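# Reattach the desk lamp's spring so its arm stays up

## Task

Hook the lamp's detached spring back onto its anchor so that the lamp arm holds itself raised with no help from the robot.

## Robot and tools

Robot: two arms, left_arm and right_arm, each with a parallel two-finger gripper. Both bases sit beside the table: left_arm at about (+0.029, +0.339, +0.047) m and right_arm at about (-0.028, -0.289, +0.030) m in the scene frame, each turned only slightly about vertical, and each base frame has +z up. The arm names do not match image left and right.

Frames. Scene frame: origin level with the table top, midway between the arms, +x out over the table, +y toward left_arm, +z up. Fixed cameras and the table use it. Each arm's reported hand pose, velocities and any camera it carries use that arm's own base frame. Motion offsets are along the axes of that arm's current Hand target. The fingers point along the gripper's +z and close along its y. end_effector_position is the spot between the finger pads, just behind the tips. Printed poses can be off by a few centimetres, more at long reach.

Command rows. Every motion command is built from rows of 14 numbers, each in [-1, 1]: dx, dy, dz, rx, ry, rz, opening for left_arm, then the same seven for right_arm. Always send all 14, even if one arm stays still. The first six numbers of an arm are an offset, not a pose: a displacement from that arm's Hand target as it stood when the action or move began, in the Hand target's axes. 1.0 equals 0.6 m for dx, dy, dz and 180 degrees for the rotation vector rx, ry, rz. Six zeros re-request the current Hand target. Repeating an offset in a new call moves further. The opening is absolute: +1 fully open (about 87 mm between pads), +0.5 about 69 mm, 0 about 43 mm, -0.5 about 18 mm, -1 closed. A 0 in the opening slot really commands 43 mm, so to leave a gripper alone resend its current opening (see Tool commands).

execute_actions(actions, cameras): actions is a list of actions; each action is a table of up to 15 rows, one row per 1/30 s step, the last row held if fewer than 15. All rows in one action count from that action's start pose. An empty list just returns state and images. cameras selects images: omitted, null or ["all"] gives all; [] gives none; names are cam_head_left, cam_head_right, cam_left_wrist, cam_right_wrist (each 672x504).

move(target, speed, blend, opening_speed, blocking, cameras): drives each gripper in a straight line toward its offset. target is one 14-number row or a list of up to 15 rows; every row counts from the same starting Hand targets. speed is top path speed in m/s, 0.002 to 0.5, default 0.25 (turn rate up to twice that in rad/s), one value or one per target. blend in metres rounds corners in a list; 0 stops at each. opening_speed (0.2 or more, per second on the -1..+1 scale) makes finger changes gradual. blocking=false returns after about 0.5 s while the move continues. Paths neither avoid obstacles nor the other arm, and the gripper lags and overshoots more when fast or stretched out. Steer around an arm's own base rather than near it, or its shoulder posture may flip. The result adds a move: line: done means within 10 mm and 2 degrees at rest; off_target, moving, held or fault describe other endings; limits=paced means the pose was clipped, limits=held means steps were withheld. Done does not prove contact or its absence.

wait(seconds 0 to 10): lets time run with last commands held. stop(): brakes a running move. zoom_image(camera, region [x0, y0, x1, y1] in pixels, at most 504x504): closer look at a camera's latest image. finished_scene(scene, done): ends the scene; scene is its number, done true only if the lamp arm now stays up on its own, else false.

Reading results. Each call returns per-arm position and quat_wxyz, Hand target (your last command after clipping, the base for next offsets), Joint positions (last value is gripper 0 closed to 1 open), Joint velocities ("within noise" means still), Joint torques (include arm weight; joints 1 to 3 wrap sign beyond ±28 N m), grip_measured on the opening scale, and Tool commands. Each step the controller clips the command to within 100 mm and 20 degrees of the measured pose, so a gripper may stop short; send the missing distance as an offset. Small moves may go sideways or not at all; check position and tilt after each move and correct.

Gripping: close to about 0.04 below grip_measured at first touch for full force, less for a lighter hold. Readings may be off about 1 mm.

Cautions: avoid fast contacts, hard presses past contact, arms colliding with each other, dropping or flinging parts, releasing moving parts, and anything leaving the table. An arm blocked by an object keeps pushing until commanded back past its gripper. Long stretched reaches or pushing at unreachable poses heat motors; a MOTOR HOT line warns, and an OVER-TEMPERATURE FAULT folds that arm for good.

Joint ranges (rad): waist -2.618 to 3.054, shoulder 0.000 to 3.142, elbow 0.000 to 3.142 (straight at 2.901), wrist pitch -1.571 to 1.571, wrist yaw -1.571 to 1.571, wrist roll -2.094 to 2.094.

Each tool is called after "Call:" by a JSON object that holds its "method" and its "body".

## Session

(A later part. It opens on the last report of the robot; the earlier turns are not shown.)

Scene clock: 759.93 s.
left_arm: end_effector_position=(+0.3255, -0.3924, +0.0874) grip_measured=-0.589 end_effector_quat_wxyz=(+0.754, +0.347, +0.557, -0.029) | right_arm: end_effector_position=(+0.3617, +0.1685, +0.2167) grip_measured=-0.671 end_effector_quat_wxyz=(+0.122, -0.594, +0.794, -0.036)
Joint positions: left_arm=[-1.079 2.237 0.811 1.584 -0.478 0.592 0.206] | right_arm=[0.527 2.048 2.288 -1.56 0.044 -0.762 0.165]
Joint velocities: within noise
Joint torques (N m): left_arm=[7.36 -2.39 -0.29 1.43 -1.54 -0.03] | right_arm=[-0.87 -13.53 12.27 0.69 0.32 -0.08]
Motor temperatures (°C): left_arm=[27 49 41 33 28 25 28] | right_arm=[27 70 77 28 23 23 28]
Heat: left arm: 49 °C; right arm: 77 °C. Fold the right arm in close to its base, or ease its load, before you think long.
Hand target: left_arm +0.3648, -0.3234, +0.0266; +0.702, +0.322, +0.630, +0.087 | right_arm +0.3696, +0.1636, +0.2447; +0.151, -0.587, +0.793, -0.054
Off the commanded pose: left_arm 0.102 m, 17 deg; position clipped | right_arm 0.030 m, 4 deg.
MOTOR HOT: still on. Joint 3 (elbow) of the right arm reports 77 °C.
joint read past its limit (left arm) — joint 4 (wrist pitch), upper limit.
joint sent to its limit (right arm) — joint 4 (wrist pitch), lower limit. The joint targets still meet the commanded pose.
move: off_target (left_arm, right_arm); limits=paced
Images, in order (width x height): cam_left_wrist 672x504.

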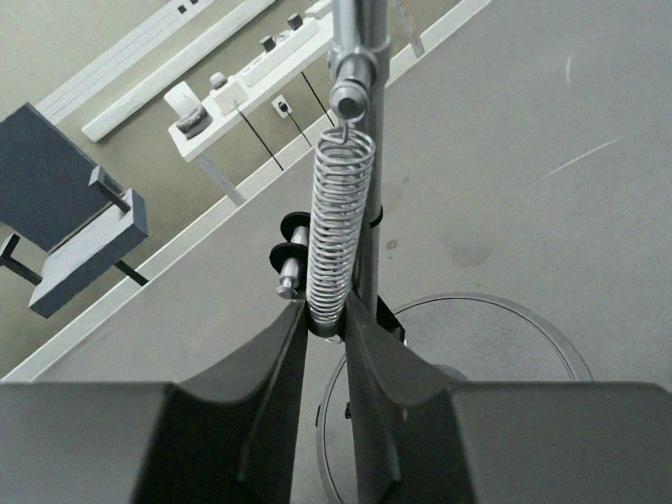

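Call:
{"method": "move", "body": {"target": [[0.0583,-0.02,0,0,0,0,-1,0,0,0,0,0,0,-1],[0.0917,0.055,0,0,0,0,-1,0,0,0,0,0,0,-1],[0.0917,0.1217,0,0,0,0,-1,0,0,0,0,0,0,-1]], "speed": 0.08, "cameras": ["cam_left_wrist"]}}

Call:
{"method": "zoom_image", "body": {"camera": "cam_left_wrist", "region": [240, 180, 440, 400]}}

Scene clock: 765.80 s.
left_arm: end_effector_position=(+0.3296, -0.3652, +0.0981) grip_measured=-0.590 end_effector_quat_wxyz=(+0.751, +0.369, +0.547, -0.034) | right_arm: end_effector_position=(+0.3680, +0.1772, +0.2138) grip_measured=-0.671 end_effector_quat_wxyz=(+0.136, -0.594, +0.793, -0.026)
Joint positions: left_arm=[-1.011 2.14 0.696 1.583 -0.37 0.599 0.205] | right_arm=[0.527 2.057 2.288 -1.525 0.019 -0.761 0.165]
Joint velocities: within noise
Joint torques (N m): left_arm=[8.09 -4.57 -1.14 1.42 -1.83 -0.08] | right_arm=[-0.88 -14.38 12.55 0.38 0.57 -0.08]
Motor temperatures (°C): left_arm=[28 48 40 33 29 25 28] | right_arm=[27 70 77 28 23 23 28]
Heat: left arm: 48 °C; right arm: 77 °C. Fold the right arm in close to its base, or ease its load, before you think long.
Hand target: left_arm +0.3705, -0.2867, +0.0514; +0.701, +0.322, +0.630, +0.087 | right_arm +0.3696, +0.1635, +0.2448; +0.151, -0.587, +0.793, -0.054
Off the commanded pose: left_arm 0.163 m, 18 deg; position clipped | right_arm 0.034 m, 4 deg.
MOTOR HOT: still on. Joint 3 (elbow) of the right arm reports 77 °C.
joint read past its limit (left arm) — joint 4 (wrist pitch), upper limit.
joint sent to its limit (right arm) — joint 4 (wrist pitch), lower limit. The joint targets still meet the commanded pose.
move: off_target (left_arm, right_arm); limits=paced
Images, in order (width x height): cam_left_wrist 672x504.

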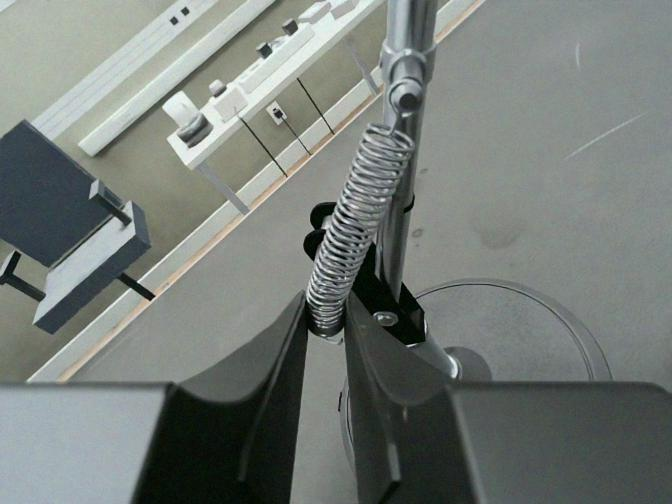

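Scaled by 2.291 from the camera's 672x504 image, which has a finer 960x720 frame.

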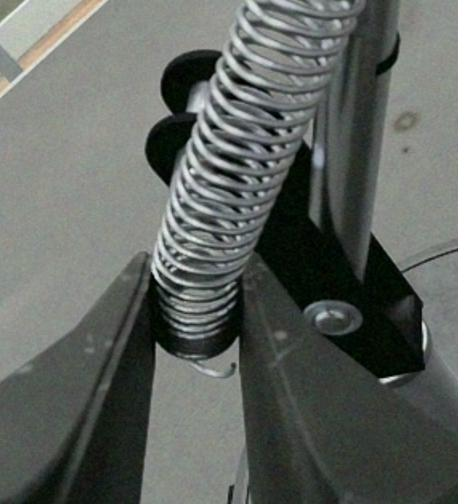

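Call:
{"method": "wait", "body": {"seconds": 0}}

Call:
{"method": "zoom_image", "body": {"camera": "cam_head_right", "region": [220, 150, 420, 350]}}

Call:
{"method": "zoom_image", "body": {"camera": "cam_head_left", "region": [220, 150, 420, 350]}}

Scene clock: 775.47 s.
left_arm: end_effector_position=(+0.3296, -0.3651, +0.0980) grip_measured=-0.590 end_effector_quat_wxyz=(+0.751, +0.369, +0.547, -0.034) | right_arm: end_effector_position=(+0.3680, +0.1772, +0.2138) grip_measured=-0.671 end_effector_quat_wxyz=(+0.136, -0.594, +0.793, -0.026)
Joint positions: left_arm=[-1.011 2.14 0.696 1.583 -0.37 0.599 0.205] | right_arm=[0.527 2.057 2.288 -1.525 0.019 -0.761 0.165]
Joint velocities: within noise
Joint torques (N m): left_arm=[8.05 -4.57 -1.1 1.42 -1.85 -0.08] | right_arm=[-0.85 -14.37 12.53 0.38 0.57 -0.09]
Motor temperatures (°C): left_arm=[29 47 40 33 31 25 28] | right_arm=[27 71 77 27 23 23 28]
Heat: left arm: 47 °C; right arm: 77 °C. Fold the right arm in close to its base, or ease its load, before you think long.
Hand target: left_arm +0.3705, -0.2866, +0.0514; +0.701, +0.322, +0.630, +0.087 | right_arm +0.3696, +0.1635, +0.2448; +0.151, -0.587, +0.793, -0.054
Tool commands: left_gripper/opening=-1.0 right_gripper/opening=-1.0
Off the commanded pose: left_arm 0.163 m, 18 deg; position clipped | right_arm 0.034 m, 4 deg.
MOTOR HOT: still on. Joint 3 (elbow) of the right arm reports 77 °C.
joint read past its limit (left arm) — joint 4 (wrist pitch), upper limit.

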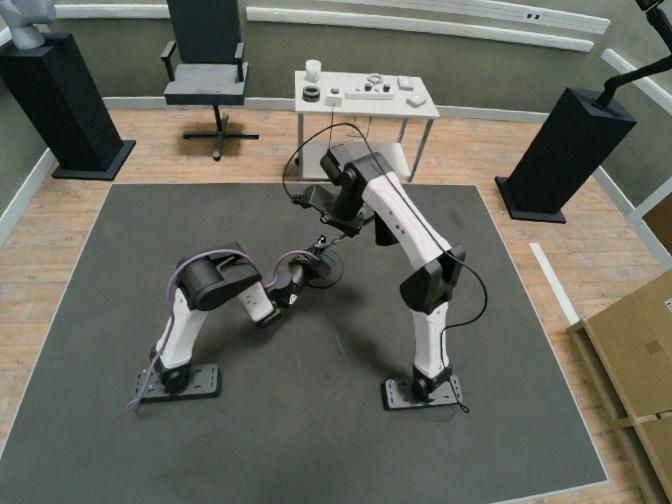

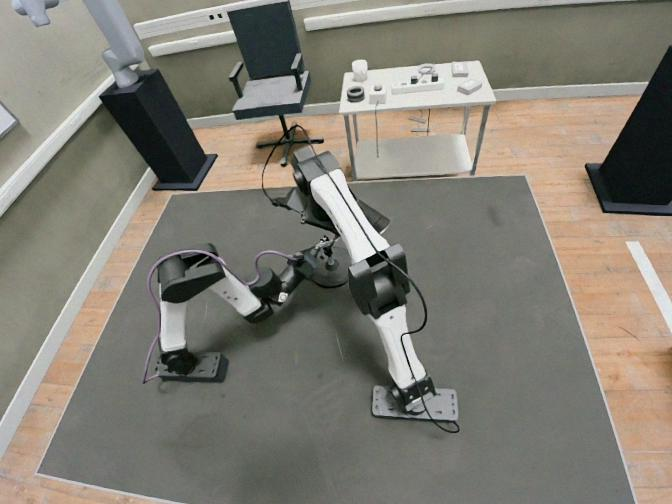

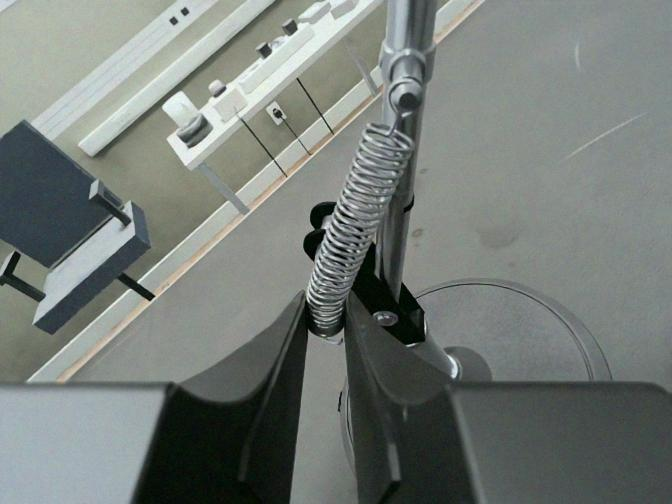

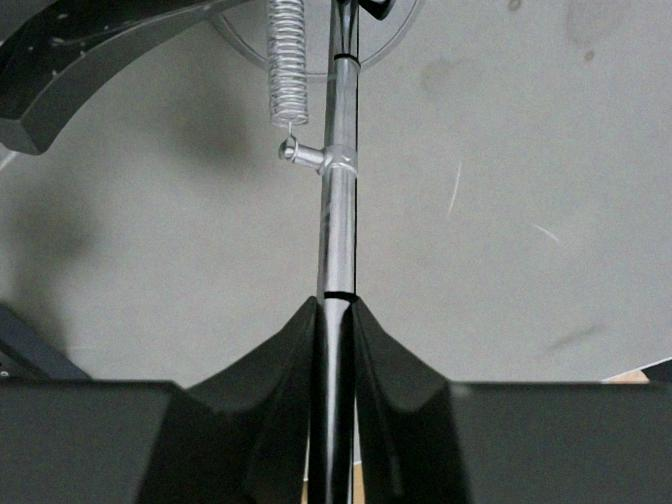

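Scaled by 2.520 from the camera's 672x504 image, which has a finer 960x720 frame.

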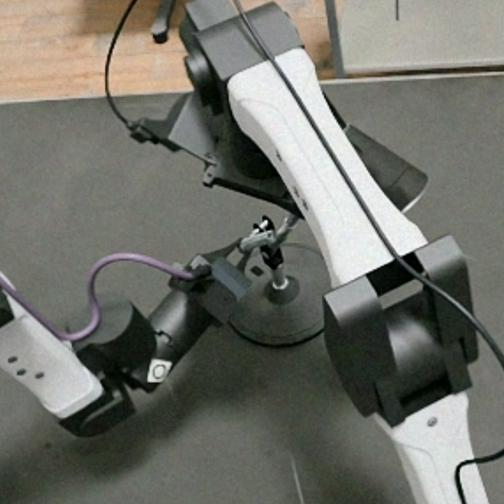

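Scaled by 2.520 from the camera's 672x504 image, which has a finer 960x720 frame.

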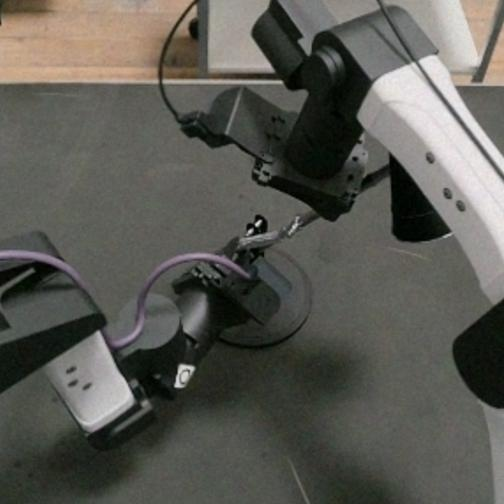

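Call:
{"method": "move", "body": {"target": [0,0,0,0,0,0,-1,0,0,0.05,0,0,0,-1], "speed": 0.05, "cameras": ["cam_left_wrist"]}}

Call:
{"method": "zoom_image", "body": {"camera": "cam_left_wrist", "region": [240, 180, 440, 400]}}

Scene clock: 781.53 s.
left_arm: end_effector_position=(+0.3282, -0.3638, +0.0983) grip_measured=-0.590 end_effector_quat_wxyz=(+0.750, +0.371, +0.547, -0.035) | right_arm: end_effector_position=(+0.3681, +0.1772, +0.2105) grip_measured=-0.671 end_effector_quat_wxyz=(+0.136, -0.593, +0.793, -0.026)
Joint positions: left_arm=[-1.011 2.133 0.686 1.583 -0.366 0.599 0.205] | right_arm=[0.527 2.049 2.262 -1.507 0.02 -0.76 0.165]
Joint velocities: within noise
Joint torques (N m): left_arm=[8.02 -4.14 -0.66 1.44 -1.87 -0.08] | right_arm=[-1.46 -12.44 4.89 1.08 0.53 -0.15]
Motor temperatures (°C): left_arm=[29 47 39 33 32 25 28] | right_arm=[27 71 77 27 23 23 28]
Heat: left arm: 47 °C; right arm: 77 °C. Fold the right arm in close to its base, or ease its load, before you think long.
Hand target: left_arm +0.3705, -0.2867, +0.0514; +0.701, +0.322, +0.630, +0.087 | right_arm +0.3786, +0.1663, +0.2163; +0.151, -0.587, +0.793, -0.054
Off the commanded pose: left_arm 0.100 m, 19 deg | right_arm 0.016 m, 4 deg.
MOTOR HOT: still on. Joint 3 (elbow) of the right arm reports 77 °C.
joint read past its limit (left arm) — joint 4 (wrist pitch), upper limit.
move: off_target (left_arm, right_arm)
Images, in order (width x height): cam_left_wrist 672x504.

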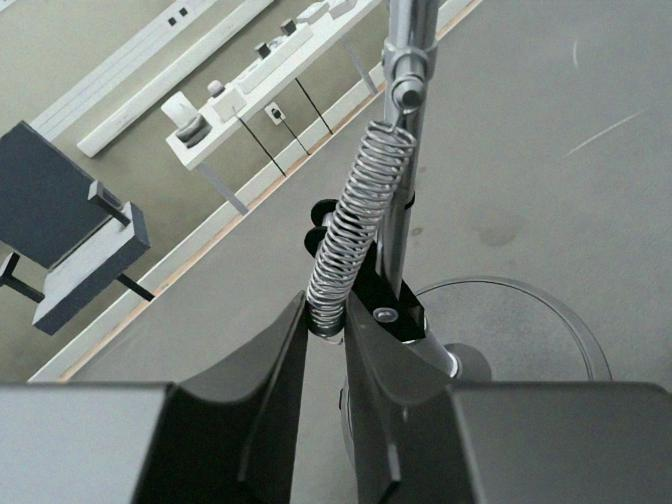

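Scaled by 2.291 from the camera's 672x504 image, which has a finer 960x720 frame.

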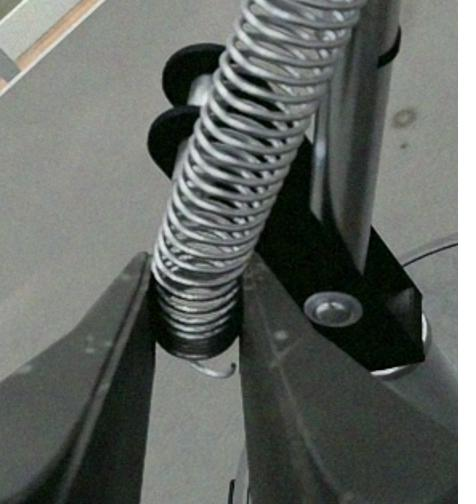

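Call:
{"method": "move", "body": {"target": [[0.05,0.02,-0.02,0,0,0,-1,0,0,0,0,0,0,-1]], "speed": 0.06, "cameras": ["cam_left_wrist"]}}

Call:
{"method": "zoom_image", "body": {"camera": "cam_left_wrist", "region": [240, 180, 440, 400]}}

Scene clock: 788.03 s.
left_arm: end_effector_position=(+0.3251, -0.3606, +0.0928) grip_measured=-0.590 end_effector_quat_wxyz=(+0.745, +0.378, +0.550, -0.034) | right_arm: end_effector_position=(+0.3682, +0.1772, +0.2105) grip_measured=-0.671 end_effector_quat_wxyz=(+0.136, -0.593, +0.793, -0.026)
Joint positions: left_arm=[-1.011 2.132 0.666 1.585 -0.36 0.598 0.205] | right_arm=[0.527 2.049 2.262 -1.506 0.02 -0.76 0.165]
Joint velocities: within noise
Joint torques (N m): left_arm=[6.86 -3.45 -2.28 1.83 -2.02 -0.1] | right_arm=[-1.48 -12.42 4.89 1.06 0.53 -0.14]
Motor temperatures (°C): left_arm=[30 46 39 33 33 25 28] | right_arm=[27 72 74 28 23 23 28]
Heat: left arm: 46 °C; right arm: 74 °C. Fold the right arm in close to its base, or ease its load, before you think long.
Hand target: left_arm +0.3592, -0.2792, +0.0459; +0.701, +0.322, +0.630, +0.087 | right_arm +0.3787, +0.1663, +0.2163; +0.151, -0.587, +0.793, -0.054
Off the commanded pose: left_arm 0.127 m, 19 deg; position clipped | right_arm 0.016 m, 4 deg.
MOTOR HOT: still on. Joint 3 (elbow) of the right arm reports 74 °C.
joint read past its limit (left arm) — joint 4 (wrist pitch), upper limit.
joint sent to its limit (left arm) — joint 4 (wrist pitch), upper limit. The joint targets are off in position, not in orientation.
move: off_target (left_arm, right_arm); limits=paced
Images, in order (width x height): cam_left_wrist 672x504.

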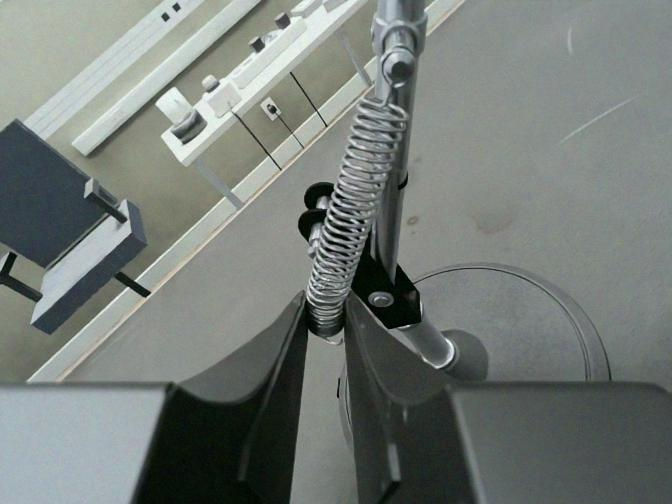

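Scaled by 2.291 from the camera's 672x504 image, which has a finer 960x720 frame.

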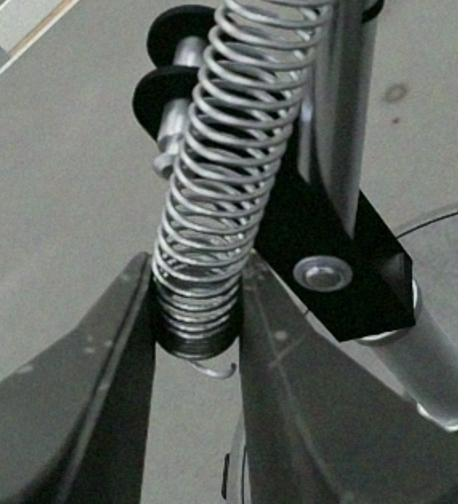

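Call:
{"method": "move", "body": {"target": [[-0.005,0.035,0,0,0,0,-1,0,0,0,0,0,0,-1]], "speed": 0.06, "cameras": ["cam_left_wrist"]}}

Call:
{"method": "zoom_image", "body": {"camera": "cam_left_wrist", "region": [240, 180, 440, 400]}}

Scene clock: 794.70 s.
left_arm: end_effector_position=(+0.3296, -0.3424, +0.0985) grip_measured=-0.590 end_effector_quat_wxyz=(+0.744, +0.374, +0.553, -0.029) | right_arm: end_effector_position=(+0.3765, +0.1906, +0.2074) grip_measured=-0.667 end_effector_quat_wxyz=(+0.161, -0.595, +0.788, -0.013)
Joint positions: left_arm=[-0.974 2.083 0.615 1.585 -0.338 0.595 0.205] | right_arm=[0.532 2.049 2.243 -1.441 -0.011 -0.76 0.167]
Joint velocities: within noise
Joint torques (N m): left_arm=[7.53 -4.93 -1.58 1.59 -1.85 -0.06] | right_arm=[-1.81 -12.75 6.72 0.52 0.85 -0.15]
Motor temperatures (°C): left_arm=[30 45 39 33 34 25 28] | right_arm=[27 72 71 28 23 23 28]
Heat: left arm: 45 °C; right arm: 72 °C. Fold the right arm in close to its base, or ease its load, before you think long.
Hand target: left_arm +0.3645, -0.2645, +0.0601; +0.701, +0.322, +0.630, +0.087 | right_arm +0.3788, +0.1663, +0.2163; +0.151, -0.587, +0.793, -0.054
Off the commanded pose: left_arm 0.094 m, 18 deg | right_arm 0.026 m, 5 deg.
MOTOR HOT: still on. Joint 2 (shoulder) of the right arm reports 72 °C.
joint read past its limit (left arm) — joint 4 (wrist pitch), upper limit.
move: off_target (left_arm, right_arm); limits=paced
Images, in order (width x height): cam_left_wrist 672x504.

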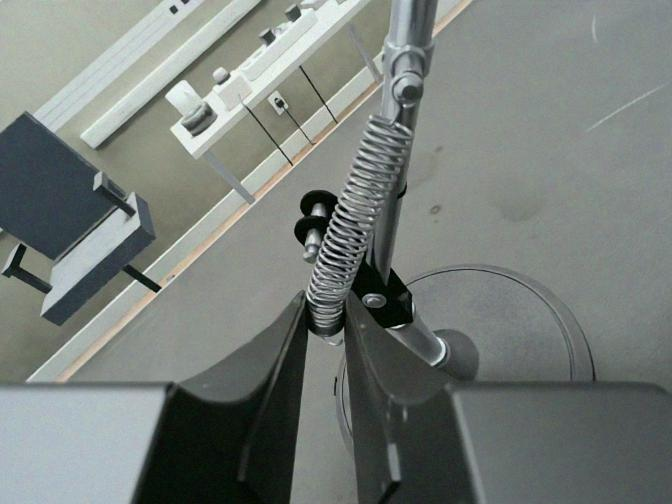

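Scaled by 2.291 from the camera's 672x504 image, which has a finer 960x720 frame.

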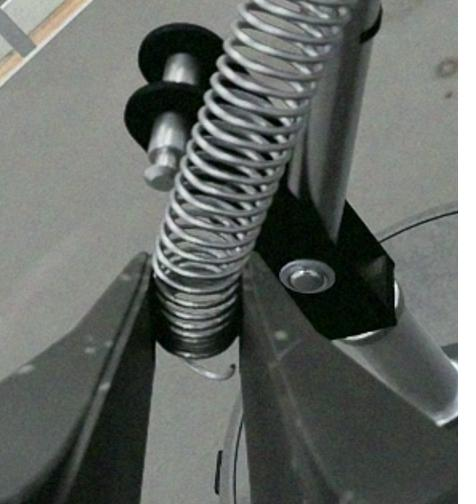

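Call:
{"method": "move", "body": {"target": [0,0,0,0,0,0,-1,0.06,0,0,0,0,0,-1], "speed": 0.05, "cameras": ["cam_left_wrist"]}}

Call:
{"method": "zoom_image", "body": {"camera": "cam_left_wrist", "region": [240, 180, 440, 400]}}

Scene clock: 802.33 s.
left_arm: end_effector_position=(+0.3268, -0.3434, +0.0997) grip_measured=-0.591 end_effector_quat_wxyz=(+0.744, +0.378, +0.550, -0.036) | right_arm: end_effector_position=(+0.3714, +0.1802, +0.1977) grip_measured=-0.658 end_effector_quat_wxyz=(+0.177, -0.596, +0.784, +0.002)
Joint positions: left_arm=[-0.974 2.074 0.606 1.585 -0.321 0.591 0.205] | right_arm=[0.5 1.942 2.04 -1.318 -0.056 -0.79 0.171]
Joint velocities: within noise
Joint torques (N m): left_arm=[7.46 -4.46 -1.25 1.6 -2 -0.02] | right_arm=[-4.63 -14.49 5.71 0.2 1.1 -0.46]
Motor temperatures (°C): left_arm=[30 45 38 33 34 25 28] | right_arm=[27 72 69 28 24 23 28]
Heat: left arm: 45 °C; right arm: 72 °C. Fold the right arm in close to its base, or ease its load, before you think long.
Hand target: left_arm +0.3646, -0.2646, +0.0603; +0.702, +0.322, +0.630, +0.087 | right_arm +0.3692, +0.1321, +0.2099; +0.151, -0.587, +0.794, -0.054
Off the commanded pose: left_arm 0.096 m, 19 deg | right_arm 0.050 m, 7 deg.
MOTOR HOT: still on. Joint 2 (shoulder) of the right arm reports 72 °C.
joint read past its limit (left arm) — joint 4 (wrist pitch), upper limit.
move: off_target (left_arm, right_arm)
Images, in order (width x height): cam_left_wrist 672x504.

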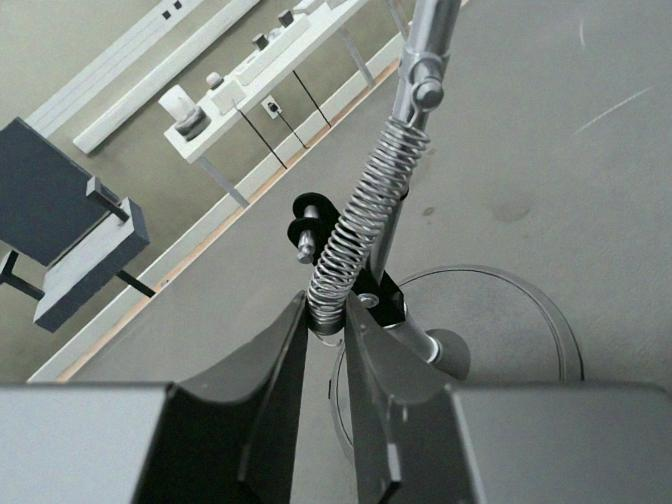

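Scaled by 2.291 from the camera's 672x504 image, which has a finer 960x720 frame.

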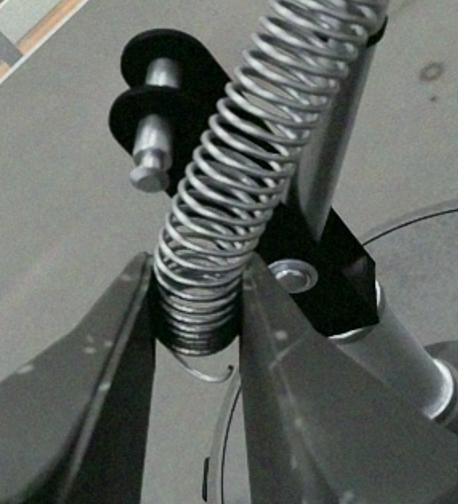

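Call:
{"method": "move", "body": {"target": [0,0.0667,0,0,0,0,-1,-0.08,0,0,0,0,0,-1], "speed": 0.05, "cameras": ["cam_left_wrist"]}}

Call:
{"method": "zoom_image", "body": {"camera": "cam_left_wrist", "region": [240, 180, 440, 400]}}

Scene clock: 807.80 s.
left_arm: end_effector_position=(+0.3387, -0.3063, +0.1132) grip_measured=-0.594 end_effector_quat_wxyz=(+0.747, +0.376, +0.548, -0.030) | right_arm: end_effector_position=(+0.3862, +0.2175, +0.2001) grip_measured=-0.663 end_effector_quat_wxyz=(+0.184, -0.602, +0.777, +0.002)
Joint positions: left_arm=[-0.872 1.977 0.514 1.583 -0.229 0.588 0.203] | right_arm=[0.561 2.087 2.262 -1.379 -0.04 -0.75 0.169]
Joint velocities: within noise
Joint torques (N m): left_arm=[7.69 -6.52 0.21 1.11 -1.89 0.02] | right_arm=[-2.36 -13.3 11.26 -0.17 1.21 -0.05]
Motor temperatures (°C): left_arm=[31 44 38 33 35 25 28] | right_arm=[27 72 68 28 24 24 28]
Heat: left arm: 44 °C; right arm: 72 °C. Fold the right arm in close to its base, or ease its load, before you think long.
Hand target: left_arm +0.3759, -0.2335, +0.0828; +0.702, +0.322, +0.630, +0.087 | right_arm +0.3819, +0.1777, +0.2183; +0.151, -0.587, +0.793, -0.054
Off the commanded pose: left_arm 0.087 m, 18 deg | right_arm 0.044 m, 8 deg.
MOTOR HOT: still on. Joint 2 (shoulder) of the right arm reports 72 °C.
joint read past its limit (left arm) — joint 4 (wrist pitch), upper limit.
move: off_target (left_arm, right_arm); limits=paced
Images, in order (width x height): cam_left_wrist 672x504.

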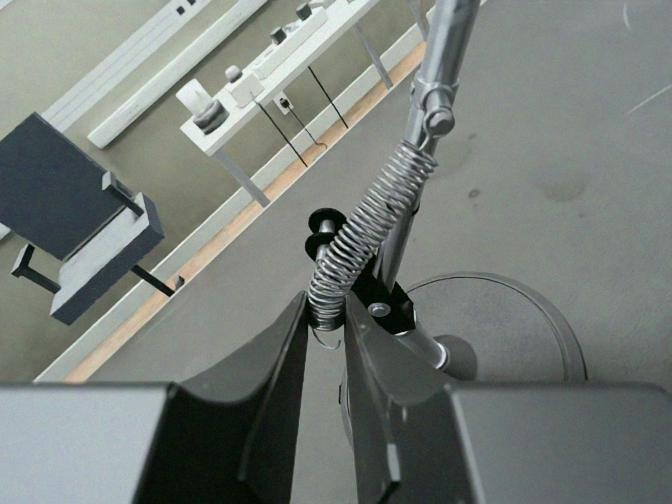

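Scaled by 2.291 from the camera's 672x504 image, which has a finer 960x720 frame.

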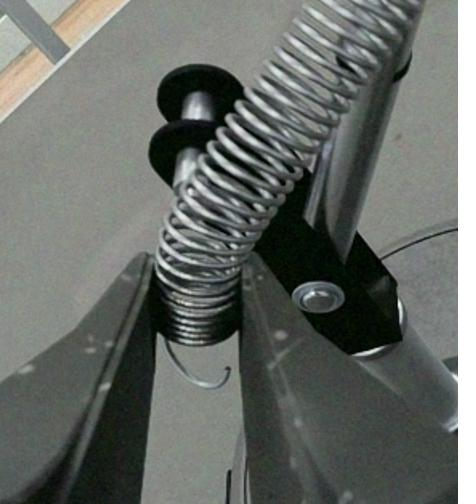

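Call:
{"method": "move", "body": {"target": [[0.045,0.008,0.0,0,0,0,-1,0,0,0,0,0,0,-1],[0.045,0.015,0.05,0,0,0,-1,0,0,0,0,0,0,-1]], "speed": 0.06, "cameras": ["cam_left_wrist"]}}

Call:
{"method": "zoom_image", "body": {"camera": "cam_left_wrist", "region": [240, 180, 440, 400]}}

Scene clock: 812.87 s.
left_arm: end_effector_position=(+0.3544, -0.3104, +0.1101) grip_measured=-0.594 end_effector_quat_wxyz=(+0.748, +0.388, +0.537, -0.044) | right_arm: end_effector_position=(+0.3861, +0.2174, +0.2002) grip_measured=-0.663 end_effector_quat_wxyz=(+0.184, -0.602, +0.777, +0.002)
Joint positions: left_arm=[-0.816 2.02 0.56 1.583 -0.13 0.584 0.203] | right_arm=[0.561 2.087 2.263 -1.379 -0.04 -0.75 0.169]
Joint velocities: within noise
Joint torques (N m): left_arm=[9.03 -3.9 1.54 1.27 -2.03 0.05] | right_arm=[-2.37 -13.23 11.45 -0.16 1.21 -0.05]
Motor temperatures (°C): left_arm=[31 44 38 33 35 25 28] | right_arm=[27 71 67 27 24 24 28]
Heat: left arm: 44 °C; right arm: 71 °C.
Hand target: left_arm +0.4047, -0.2334, +0.0709; +0.703, +0.325, +0.627, +0.083 | right_arm +0.3819, +0.1777, +0.2184; +0.151, -0.587, +0.793, -0.054
Off the commanded pose: left_arm 0.114 m, 21 deg; position and orientation clipped | right_arm 0.044 m, 8 deg.
MOTOR HOT: cleared for the motors of the right arm.
joint read past its limit (left arm) — joint 4 (wrist pitch), upper limit.
move: off_target (left_arm, right_arm); limits=paced
Images, in order (width x height): cam_left_wrist 672x504.

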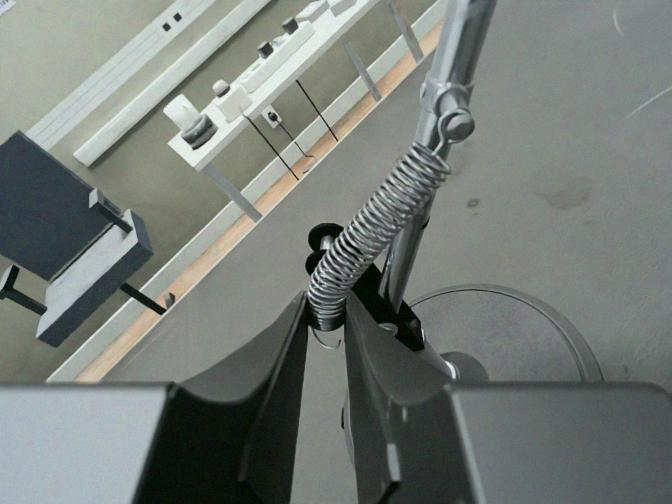

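Scaled by 2.291 from the camera's 672x504 image, which has a finer 960x720 frame.

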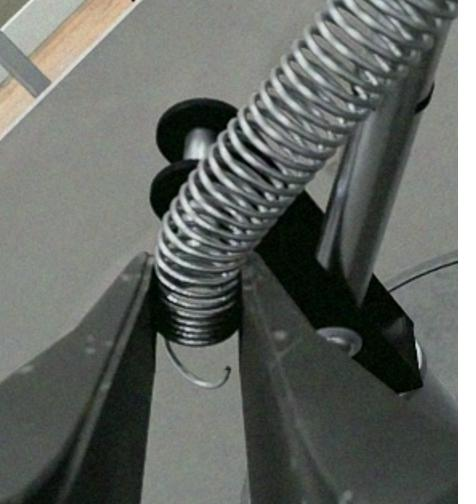

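Call:
{"method": "move", "body": {"target": [[0.0667,0.01,-0.02,0,0,0,-1,0,0,0,0,0,0,-1]], "speed": 0.06, "cameras": ["cam_left_wrist"]}}

Call:
{"method": "zoom_image", "body": {"camera": "cam_left_wrist", "region": [240, 180, 440, 400]}}

Scene clock: 817.37 s.
left_arm: end_effector_position=(+0.3494, -0.3070, +0.0917) grip_measured=-0.594 end_effector_quat_wxyz=(+0.732, +0.403, +0.548, -0.044) | right_arm: end_effector_position=(+0.3861, +0.2173, +0.2002) grip_measured=-0.663 end_effector_quat_wxyz=(+0.183, -0.602, +0.777, +0.002)
Joint positions: left_arm=[-0.816 2.045 0.536 1.585 -0.122 0.584 0.203] | right_arm=[0.561 2.087 2.263 -1.379 -0.04 -0.75 0.169]
Joint velocities: within noise
Joint torques (N m): left_arm=[8.2 -2.3 -0.27 1.87 -2.19 -0.03] | right_arm=[-2.37 -13.24 11.44 -0.17 1.22 -0.05]
Motor temperatures (°C): left_arm=[31 44 38 33 36 25 28] | right_arm=[27 71 67 27 24 24 28]
Heat: left arm: 44 °C; right arm: 71 °C.
Hand target: left_arm +0.3917, -0.2256, +0.0519; +0.703, +0.324, +0.627, +0.083 | right_arm +0.3819, +0.1777, +0.2184; +0.151, -0.587, +0.793, -0.054
Off the commanded pose: left_arm 0.127 m, 20 deg; position clipped | right_arm 0.044 m, 8 deg.
joint read past its limit (left arm) — joint 4 (wrist pitch), upper limit.
joint sent to its limit (left arm) — joint 4 (wrist pitch), upper limit. The joint targets are off in position, not in orientation.
move: off_target (left_arm, right_arm); limits=paced
Images, in order (width x height): cam_left_wrist 672x504.

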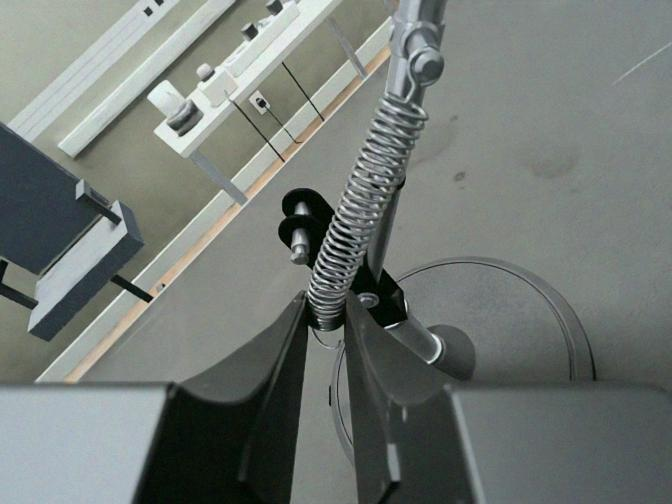

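Scaled by 2.291 from the camera's 672x504 image, which has a finer 960x720 frame.

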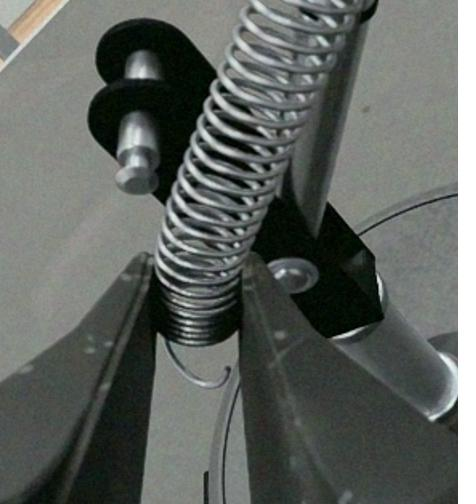

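Call:
{"method": "move", "body": {"target": [[0.015,0.045,0.0,0,0,0,-1,0,0,0,0,0,0,-1]], "speed": 0.06, "cameras": ["cam_left_wrist"]}}

Call:
{"method": "zoom_image", "body": {"camera": "cam_left_wrist", "region": [240, 180, 440, 400]}}

Scene clock: 821.53 s.
left_arm: end_effector_position=(+0.3476, -0.3058, +0.0955) grip_measured=-0.594 end_effector_quat_wxyz=(+0.734, +0.402, +0.546, -0.045) | right_arm: end_effector_position=(+0.3861, +0.2173, +0.2002) grip_measured=-0.663 end_effector_quat_wxyz=(+0.183, -0.602, +0.777, +0.002)
Joint positions: left_arm=[-0.816 2.029 0.527 1.585 -0.12 0.584 0.203] | right_arm=[0.561 2.087 2.263 -1.379 -0.04 -0.75 0.169]
Joint velocities: within noise
Joint torques (N m): left_arm=[9.03 -4.48 -0.69 1.82 -2.14 0.01] | right_arm=[-2.35 -13.23 11.41 -0.16 1.21 -0.05]
Motor temperatures (°C): left_arm=[31 43 38 33 36 25 28] | right_arm=[27 70 66 27 24 24 28]
Heat: left arm: 43 °C; right arm: 70 °C.
Hand target: left_arm +0.3909, -0.2204, +0.0666; +0.703, +0.324, +0.627, +0.083 | right_arm +0.3819, +0.1777, +0.2184; +0.151, -0.587, +0.793, -0.054
Off the commanded pose: left_arm 0.124 m, 20 deg; position clipped | right_arm 0.044 m, 8 deg.
joint read past its limit (left arm) — joint 4 (wrist pitch), upper limit.
move: off_target (left_arm, right_arm); limits=paced
Images, in order (width x height): cam_left_wrist 672x504.

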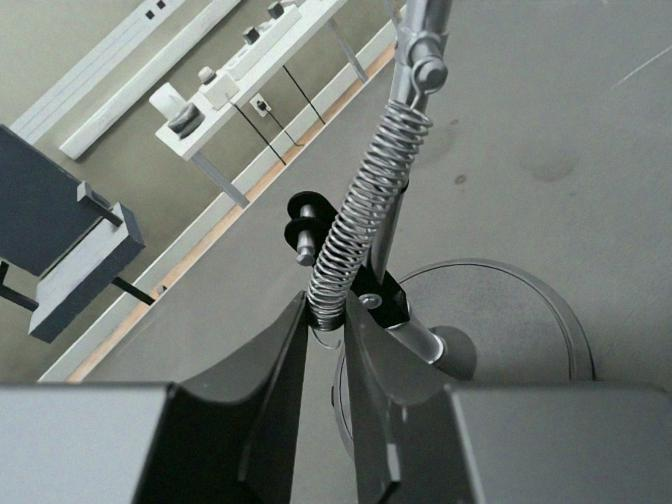

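Scaled by 2.291 from the camera's 672x504 image, which has a finer 960x720 frame.

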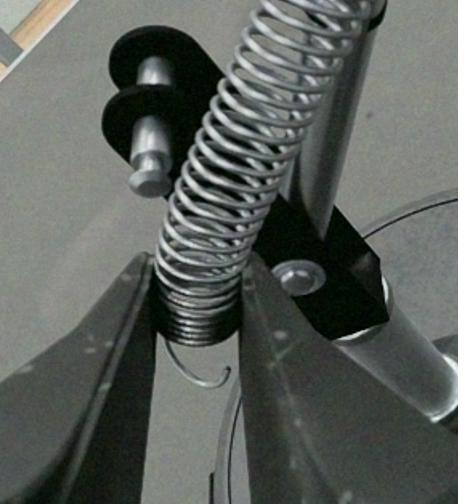

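Call:
{"method": "move", "body": {"target": [[0.02,0.06,-0.01,0,0,0,-1,0,0,0,0,0,0,-1]], "speed": 0.12, "cameras": ["cam_left_wrist"]}}

Call:
{"method": "zoom_image", "body": {"camera": "cam_left_wrist", "region": [240, 180, 440, 400]}}

Scene clock: 828.63 s.
left_arm: end_effector_position=(+0.3424, -0.2882, +0.1067) grip_measured=-0.595 end_effector_quat_wxyz=(+0.734, +0.426, +0.524, -0.075) | right_arm: end_effector_position=(+0.3862, +0.2205, +0.1996) grip_measured=-0.663 end_effector_quat_wxyz=(+0.186, -0.602, +0.777, +0.003)
Joint positions: left_arm=[-0.728 1.946 0.45 1.585 0.056 0.577 0.203] | right_arm=[0.566 2.089 2.263 -1.373 -0.04 -0.745 0.169]
Joint velocities: within noise
Joint torques (N m): left_arm=[9.43 -4.85 -0.95 1.83 -2.21 0.05] | right_arm=[-2.8 -13.52 11.45 -0.22 1.21 -0.11]
Motor temperatures (°C): left_arm=[32 43 38 34 37 25 28] | right_arm=[27 71 66 27 25 23 28]
Heat: left arm: 43 °C; right arm: 71 °C.
Hand target: left_arm +0.3882, -0.2028, +0.0823; +0.712, +0.346, +0.609, +0.052 | right_arm +0.3819, +0.1776, +0.2184; +0.151, -0.587, +0.794, -0.054
Off the commanded pose: left_arm 0.122 m, 25 deg; position and orientation clipped | right_arm 0.047 m, 8 deg.
joint read past its limit (left arm) — joint 4 (wrist pitch), upper limit.
move: off_target (left_arm, right_arm); limits=paced
Images, in order (width x height): cam_left_wrist 672x504.

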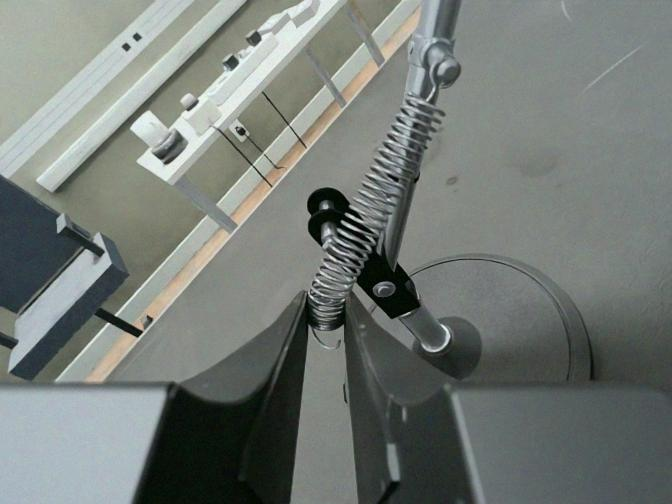

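Scaled by 2.291 from the camera's 672x504 image, which has a finer 960x720 frame.

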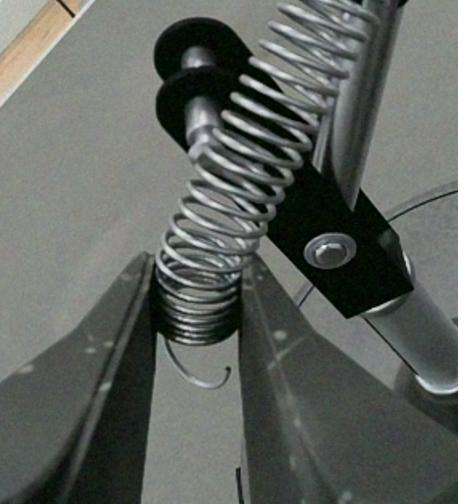

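Call:
{"method": "move", "body": {"target": [[-0.01,0.005,0.05,0,0,0,-1,0,0,0,0,0,0,-1]], "speed": 0.06, "cameras": ["cam_left_wrist"]}}

Call:
{"method": "zoom_image", "body": {"camera": "cam_left_wrist", "region": [240, 180, 440, 400]}}

Scene clock: 833.63 s.
left_arm: end_effector_position=(+0.3534, -0.2937, +0.1198) grip_measured=-0.595 end_effector_quat_wxyz=(+0.744, +0.439, +0.494, -0.098) | right_arm: end_effector_position=(+0.3868, +0.2211, +0.2002) grip_measured=-0.663 end_effector_quat_wxyz=(+0.187, -0.602, +0.776, +0.003)
Joint positions: left_arm=[-0.672 1.952 0.498 1.583 0.183 0.571 0.203] | right_arm=[0.567 2.091 2.267 -1.372 -0.041 -0.744 0.169]
Joint velocities: within noise
Joint torques (N m): left_arm=[9.72 -4.12 1.96 1.38 -2.17 0.07] | right_arm=[-2.82 -13.57 11.21 -0.23 1.22 -0.11]
Motor temperatures (°C): left_arm=[32 42 38 34 38 25 28] | right_arm=[27 72 66 27 25 23 28]
Heat: left arm: 42 °C; right arm: 72 °C.
Hand target: left_arm +0.4129, -0.2189, +0.0905; +0.720, +0.364, +0.590, +0.025 | right_arm +0.3819, +0.1776, +0.2184; +0.151, -0.587, +0.794, -0.054
Off the commanded pose: left_arm 0.103 m, 24 deg; position and orientation clipped | right_arm 0.047 m, 8 deg.
joint read past its limit (left arm) — joint 4 (wrist pitch), upper limit.
move: off_target (left_arm, right_arm); limits=paced
Images, in order (width x height): cam_left_wrist 672x504.

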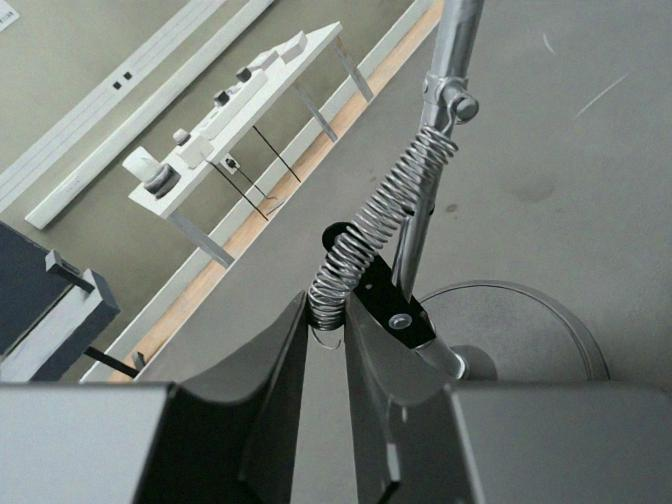

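Scaled by 2.291 from the camera's 672x504 image, which has a finer 960x720 frame.

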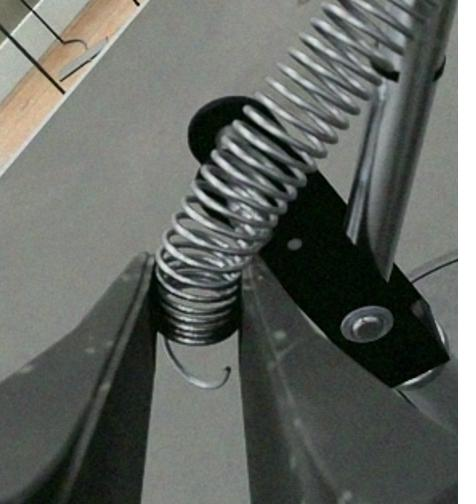

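Call:
{"method": "move", "body": {"target": [[0.07,-0.012,0.01,0,0,0,-1,0,0,0,0,0,0,-1]], "speed": 0.06, "cameras": ["cam_left_wrist"]}}

Call:
{"method": "zoom_image", "body": {"camera": "cam_left_wrist", "region": [240, 180, 440, 400]}}

Scene clock: 837.37 s.
left_arm: end_effector_position=(+0.3620, -0.3015, +0.0963) grip_measured=-0.595 end_effector_quat_wxyz=(+0.730, +0.449, +0.505, -0.102) | right_arm: end_effector_position=(+0.3866, +0.2211, +0.2002) grip_measured=-0.663 end_effector_quat_wxyz=(+0.187, -0.602, +0.776, +0.004)
Joint positions: left_arm=[-0.668 2.043 0.547 1.585 0.198 0.571 0.203] | right_arm=[0.567 2.091 2.267 -1.373 -0.041 -0.744 0.169]
Joint velocities: within noise
Joint torques (N m): left_arm=[8.83 -2.37 0.54 1.85 -2.22 0.11] | right_arm=[-2.8 -13.55 11.21 -0.22 1.22 -0.11]
Motor temperatures (°C): left_arm=[33 42 37 34 38 25 28] | right_arm=[27 72 67 27 25 23 28]
Heat: left arm: 42 °C; right arm: 72 °C.
Hand target: left_arm +0.4155, -0.2251, +0.0600; +0.721, +0.364, +0.589, +0.024 | right_arm +0.3819, +0.1776, +0.2184; +0.151, -0.587, +0.794, -0.054
Off the commanded pose: left_arm 0.123 m, 20 deg; position and orientation clipped | right_arm 0.047 m, 8 deg.
joint read past its limit (left arm) — joint 4 (wrist pitch), upper limit.
joint sent to its limit (left arm) — joint 4 (wrist pitch), upper limit. The joint targets are off in position and orientation.
move: off_target (left_arm, right_arm); limits=paced
Images, in order (width x height): cam_left_wrist 672x504.

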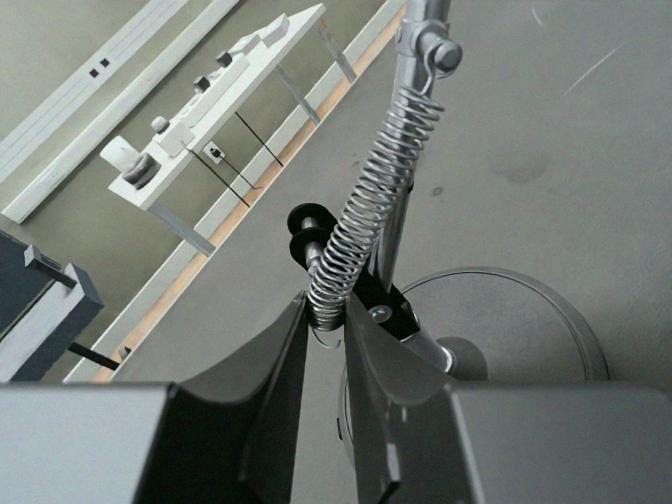

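Scaled by 2.291 from the camera's 672x504 image, which has a finer 960x720 frame.

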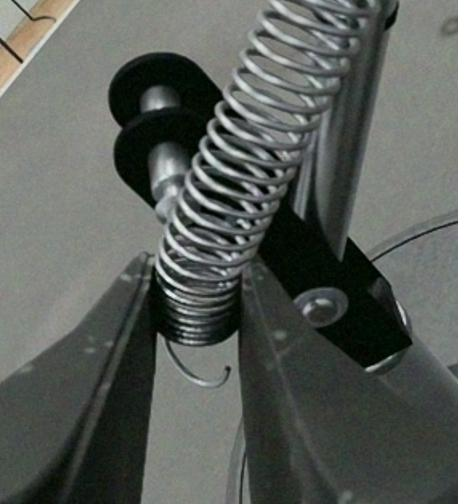

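Call:
{"method": "move", "body": {"target": [[-0.03,0.005,0.015,0,0,0,-1,0,0,0,0,0,0,-1]], "speed": 0.06, "cameras": ["cam_left_wrist"]}}

Call:
{"method": "zoom_image", "body": {"camera": "cam_left_wrist", "region": [240, 180, 440, 400]}}

Call:
{"method": "zoom_image", "body": {"camera": "cam_left_wrist", "region": [290, 240, 370, 360]}}

Scene clock: 851.23 s.
left_arm: end_effector_position=(+0.3655, -0.3024, +0.1022) grip_measured=-0.595 end_effector_quat_wxyz=(+0.736, +0.444, +0.501, -0.099) | right_arm: end_effector_position=(+0.3898, +0.2218, +0.1987) grip_measured=-0.663 end_effector_quat_wxyz=(+0.189, -0.601, +0.776, +0.000)
Joint positions: left_arm=[-0.668 2.039 0.56 1.585 0.19 0.571 0.203] | right_arm=[0.567 2.096 2.267 -1.362 -0.034 -0.744 0.169]
Joint velocities: within noise
Joint torques (N m): left_arm=[7.27 -3.96 2.15 1.65 -2.29 0.08] | right_arm=[-2.8 -14.12 11.22 -0.31 1.16 -0.11]
Motor temperatures (°C): left_arm=[33 41 37 34 40 25 28] | right_arm=[27 72 69 27 25 23 28]
Heat: left arm: 41 °C; right arm: 72 °C.
Hand target: left_arm +0.4190, -0.2358, +0.0770; +0.721, +0.364, +0.589, +0.024 | right_arm +0.3819, +0.1776, +0.2185; +0.151, -0.587, +0.794, -0.054
Off the commanded pose: left_arm 0.089 m, 20 deg | right_arm 0.049 m, 8 deg.
joint read past its limit (left arm) — joint 4 (wrist pitch), upper limit.
move: off_target (left_arm, right_arm); limits=paced
Images, in order (width x height): cam_left_wrist 672x504.

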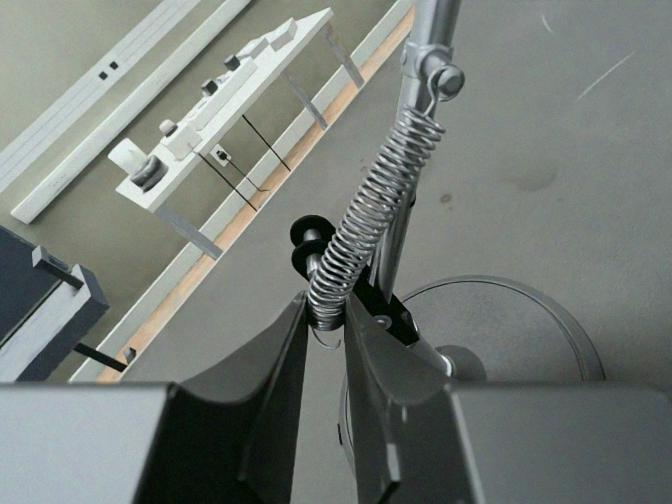

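Scaled by 2.291 from the camera's 672x504 image, which has a finer 960x720 frame.

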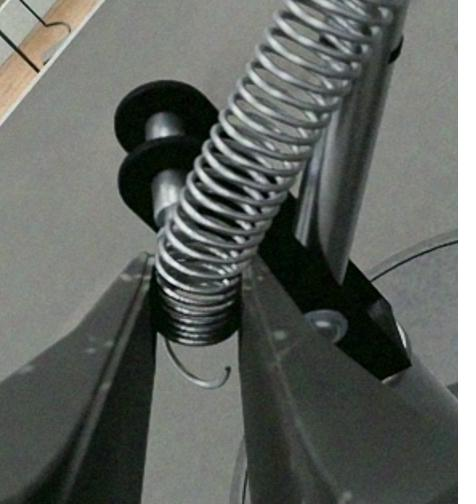

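Scaled by 4.200 from the camera's 672x504 image, which has a finer 960x720 frame.

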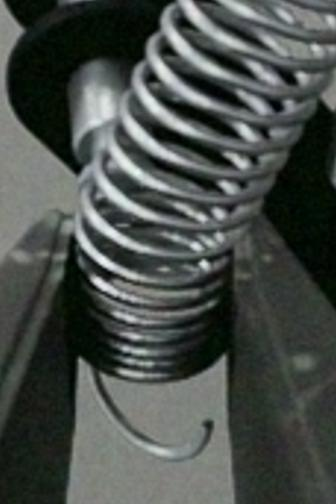

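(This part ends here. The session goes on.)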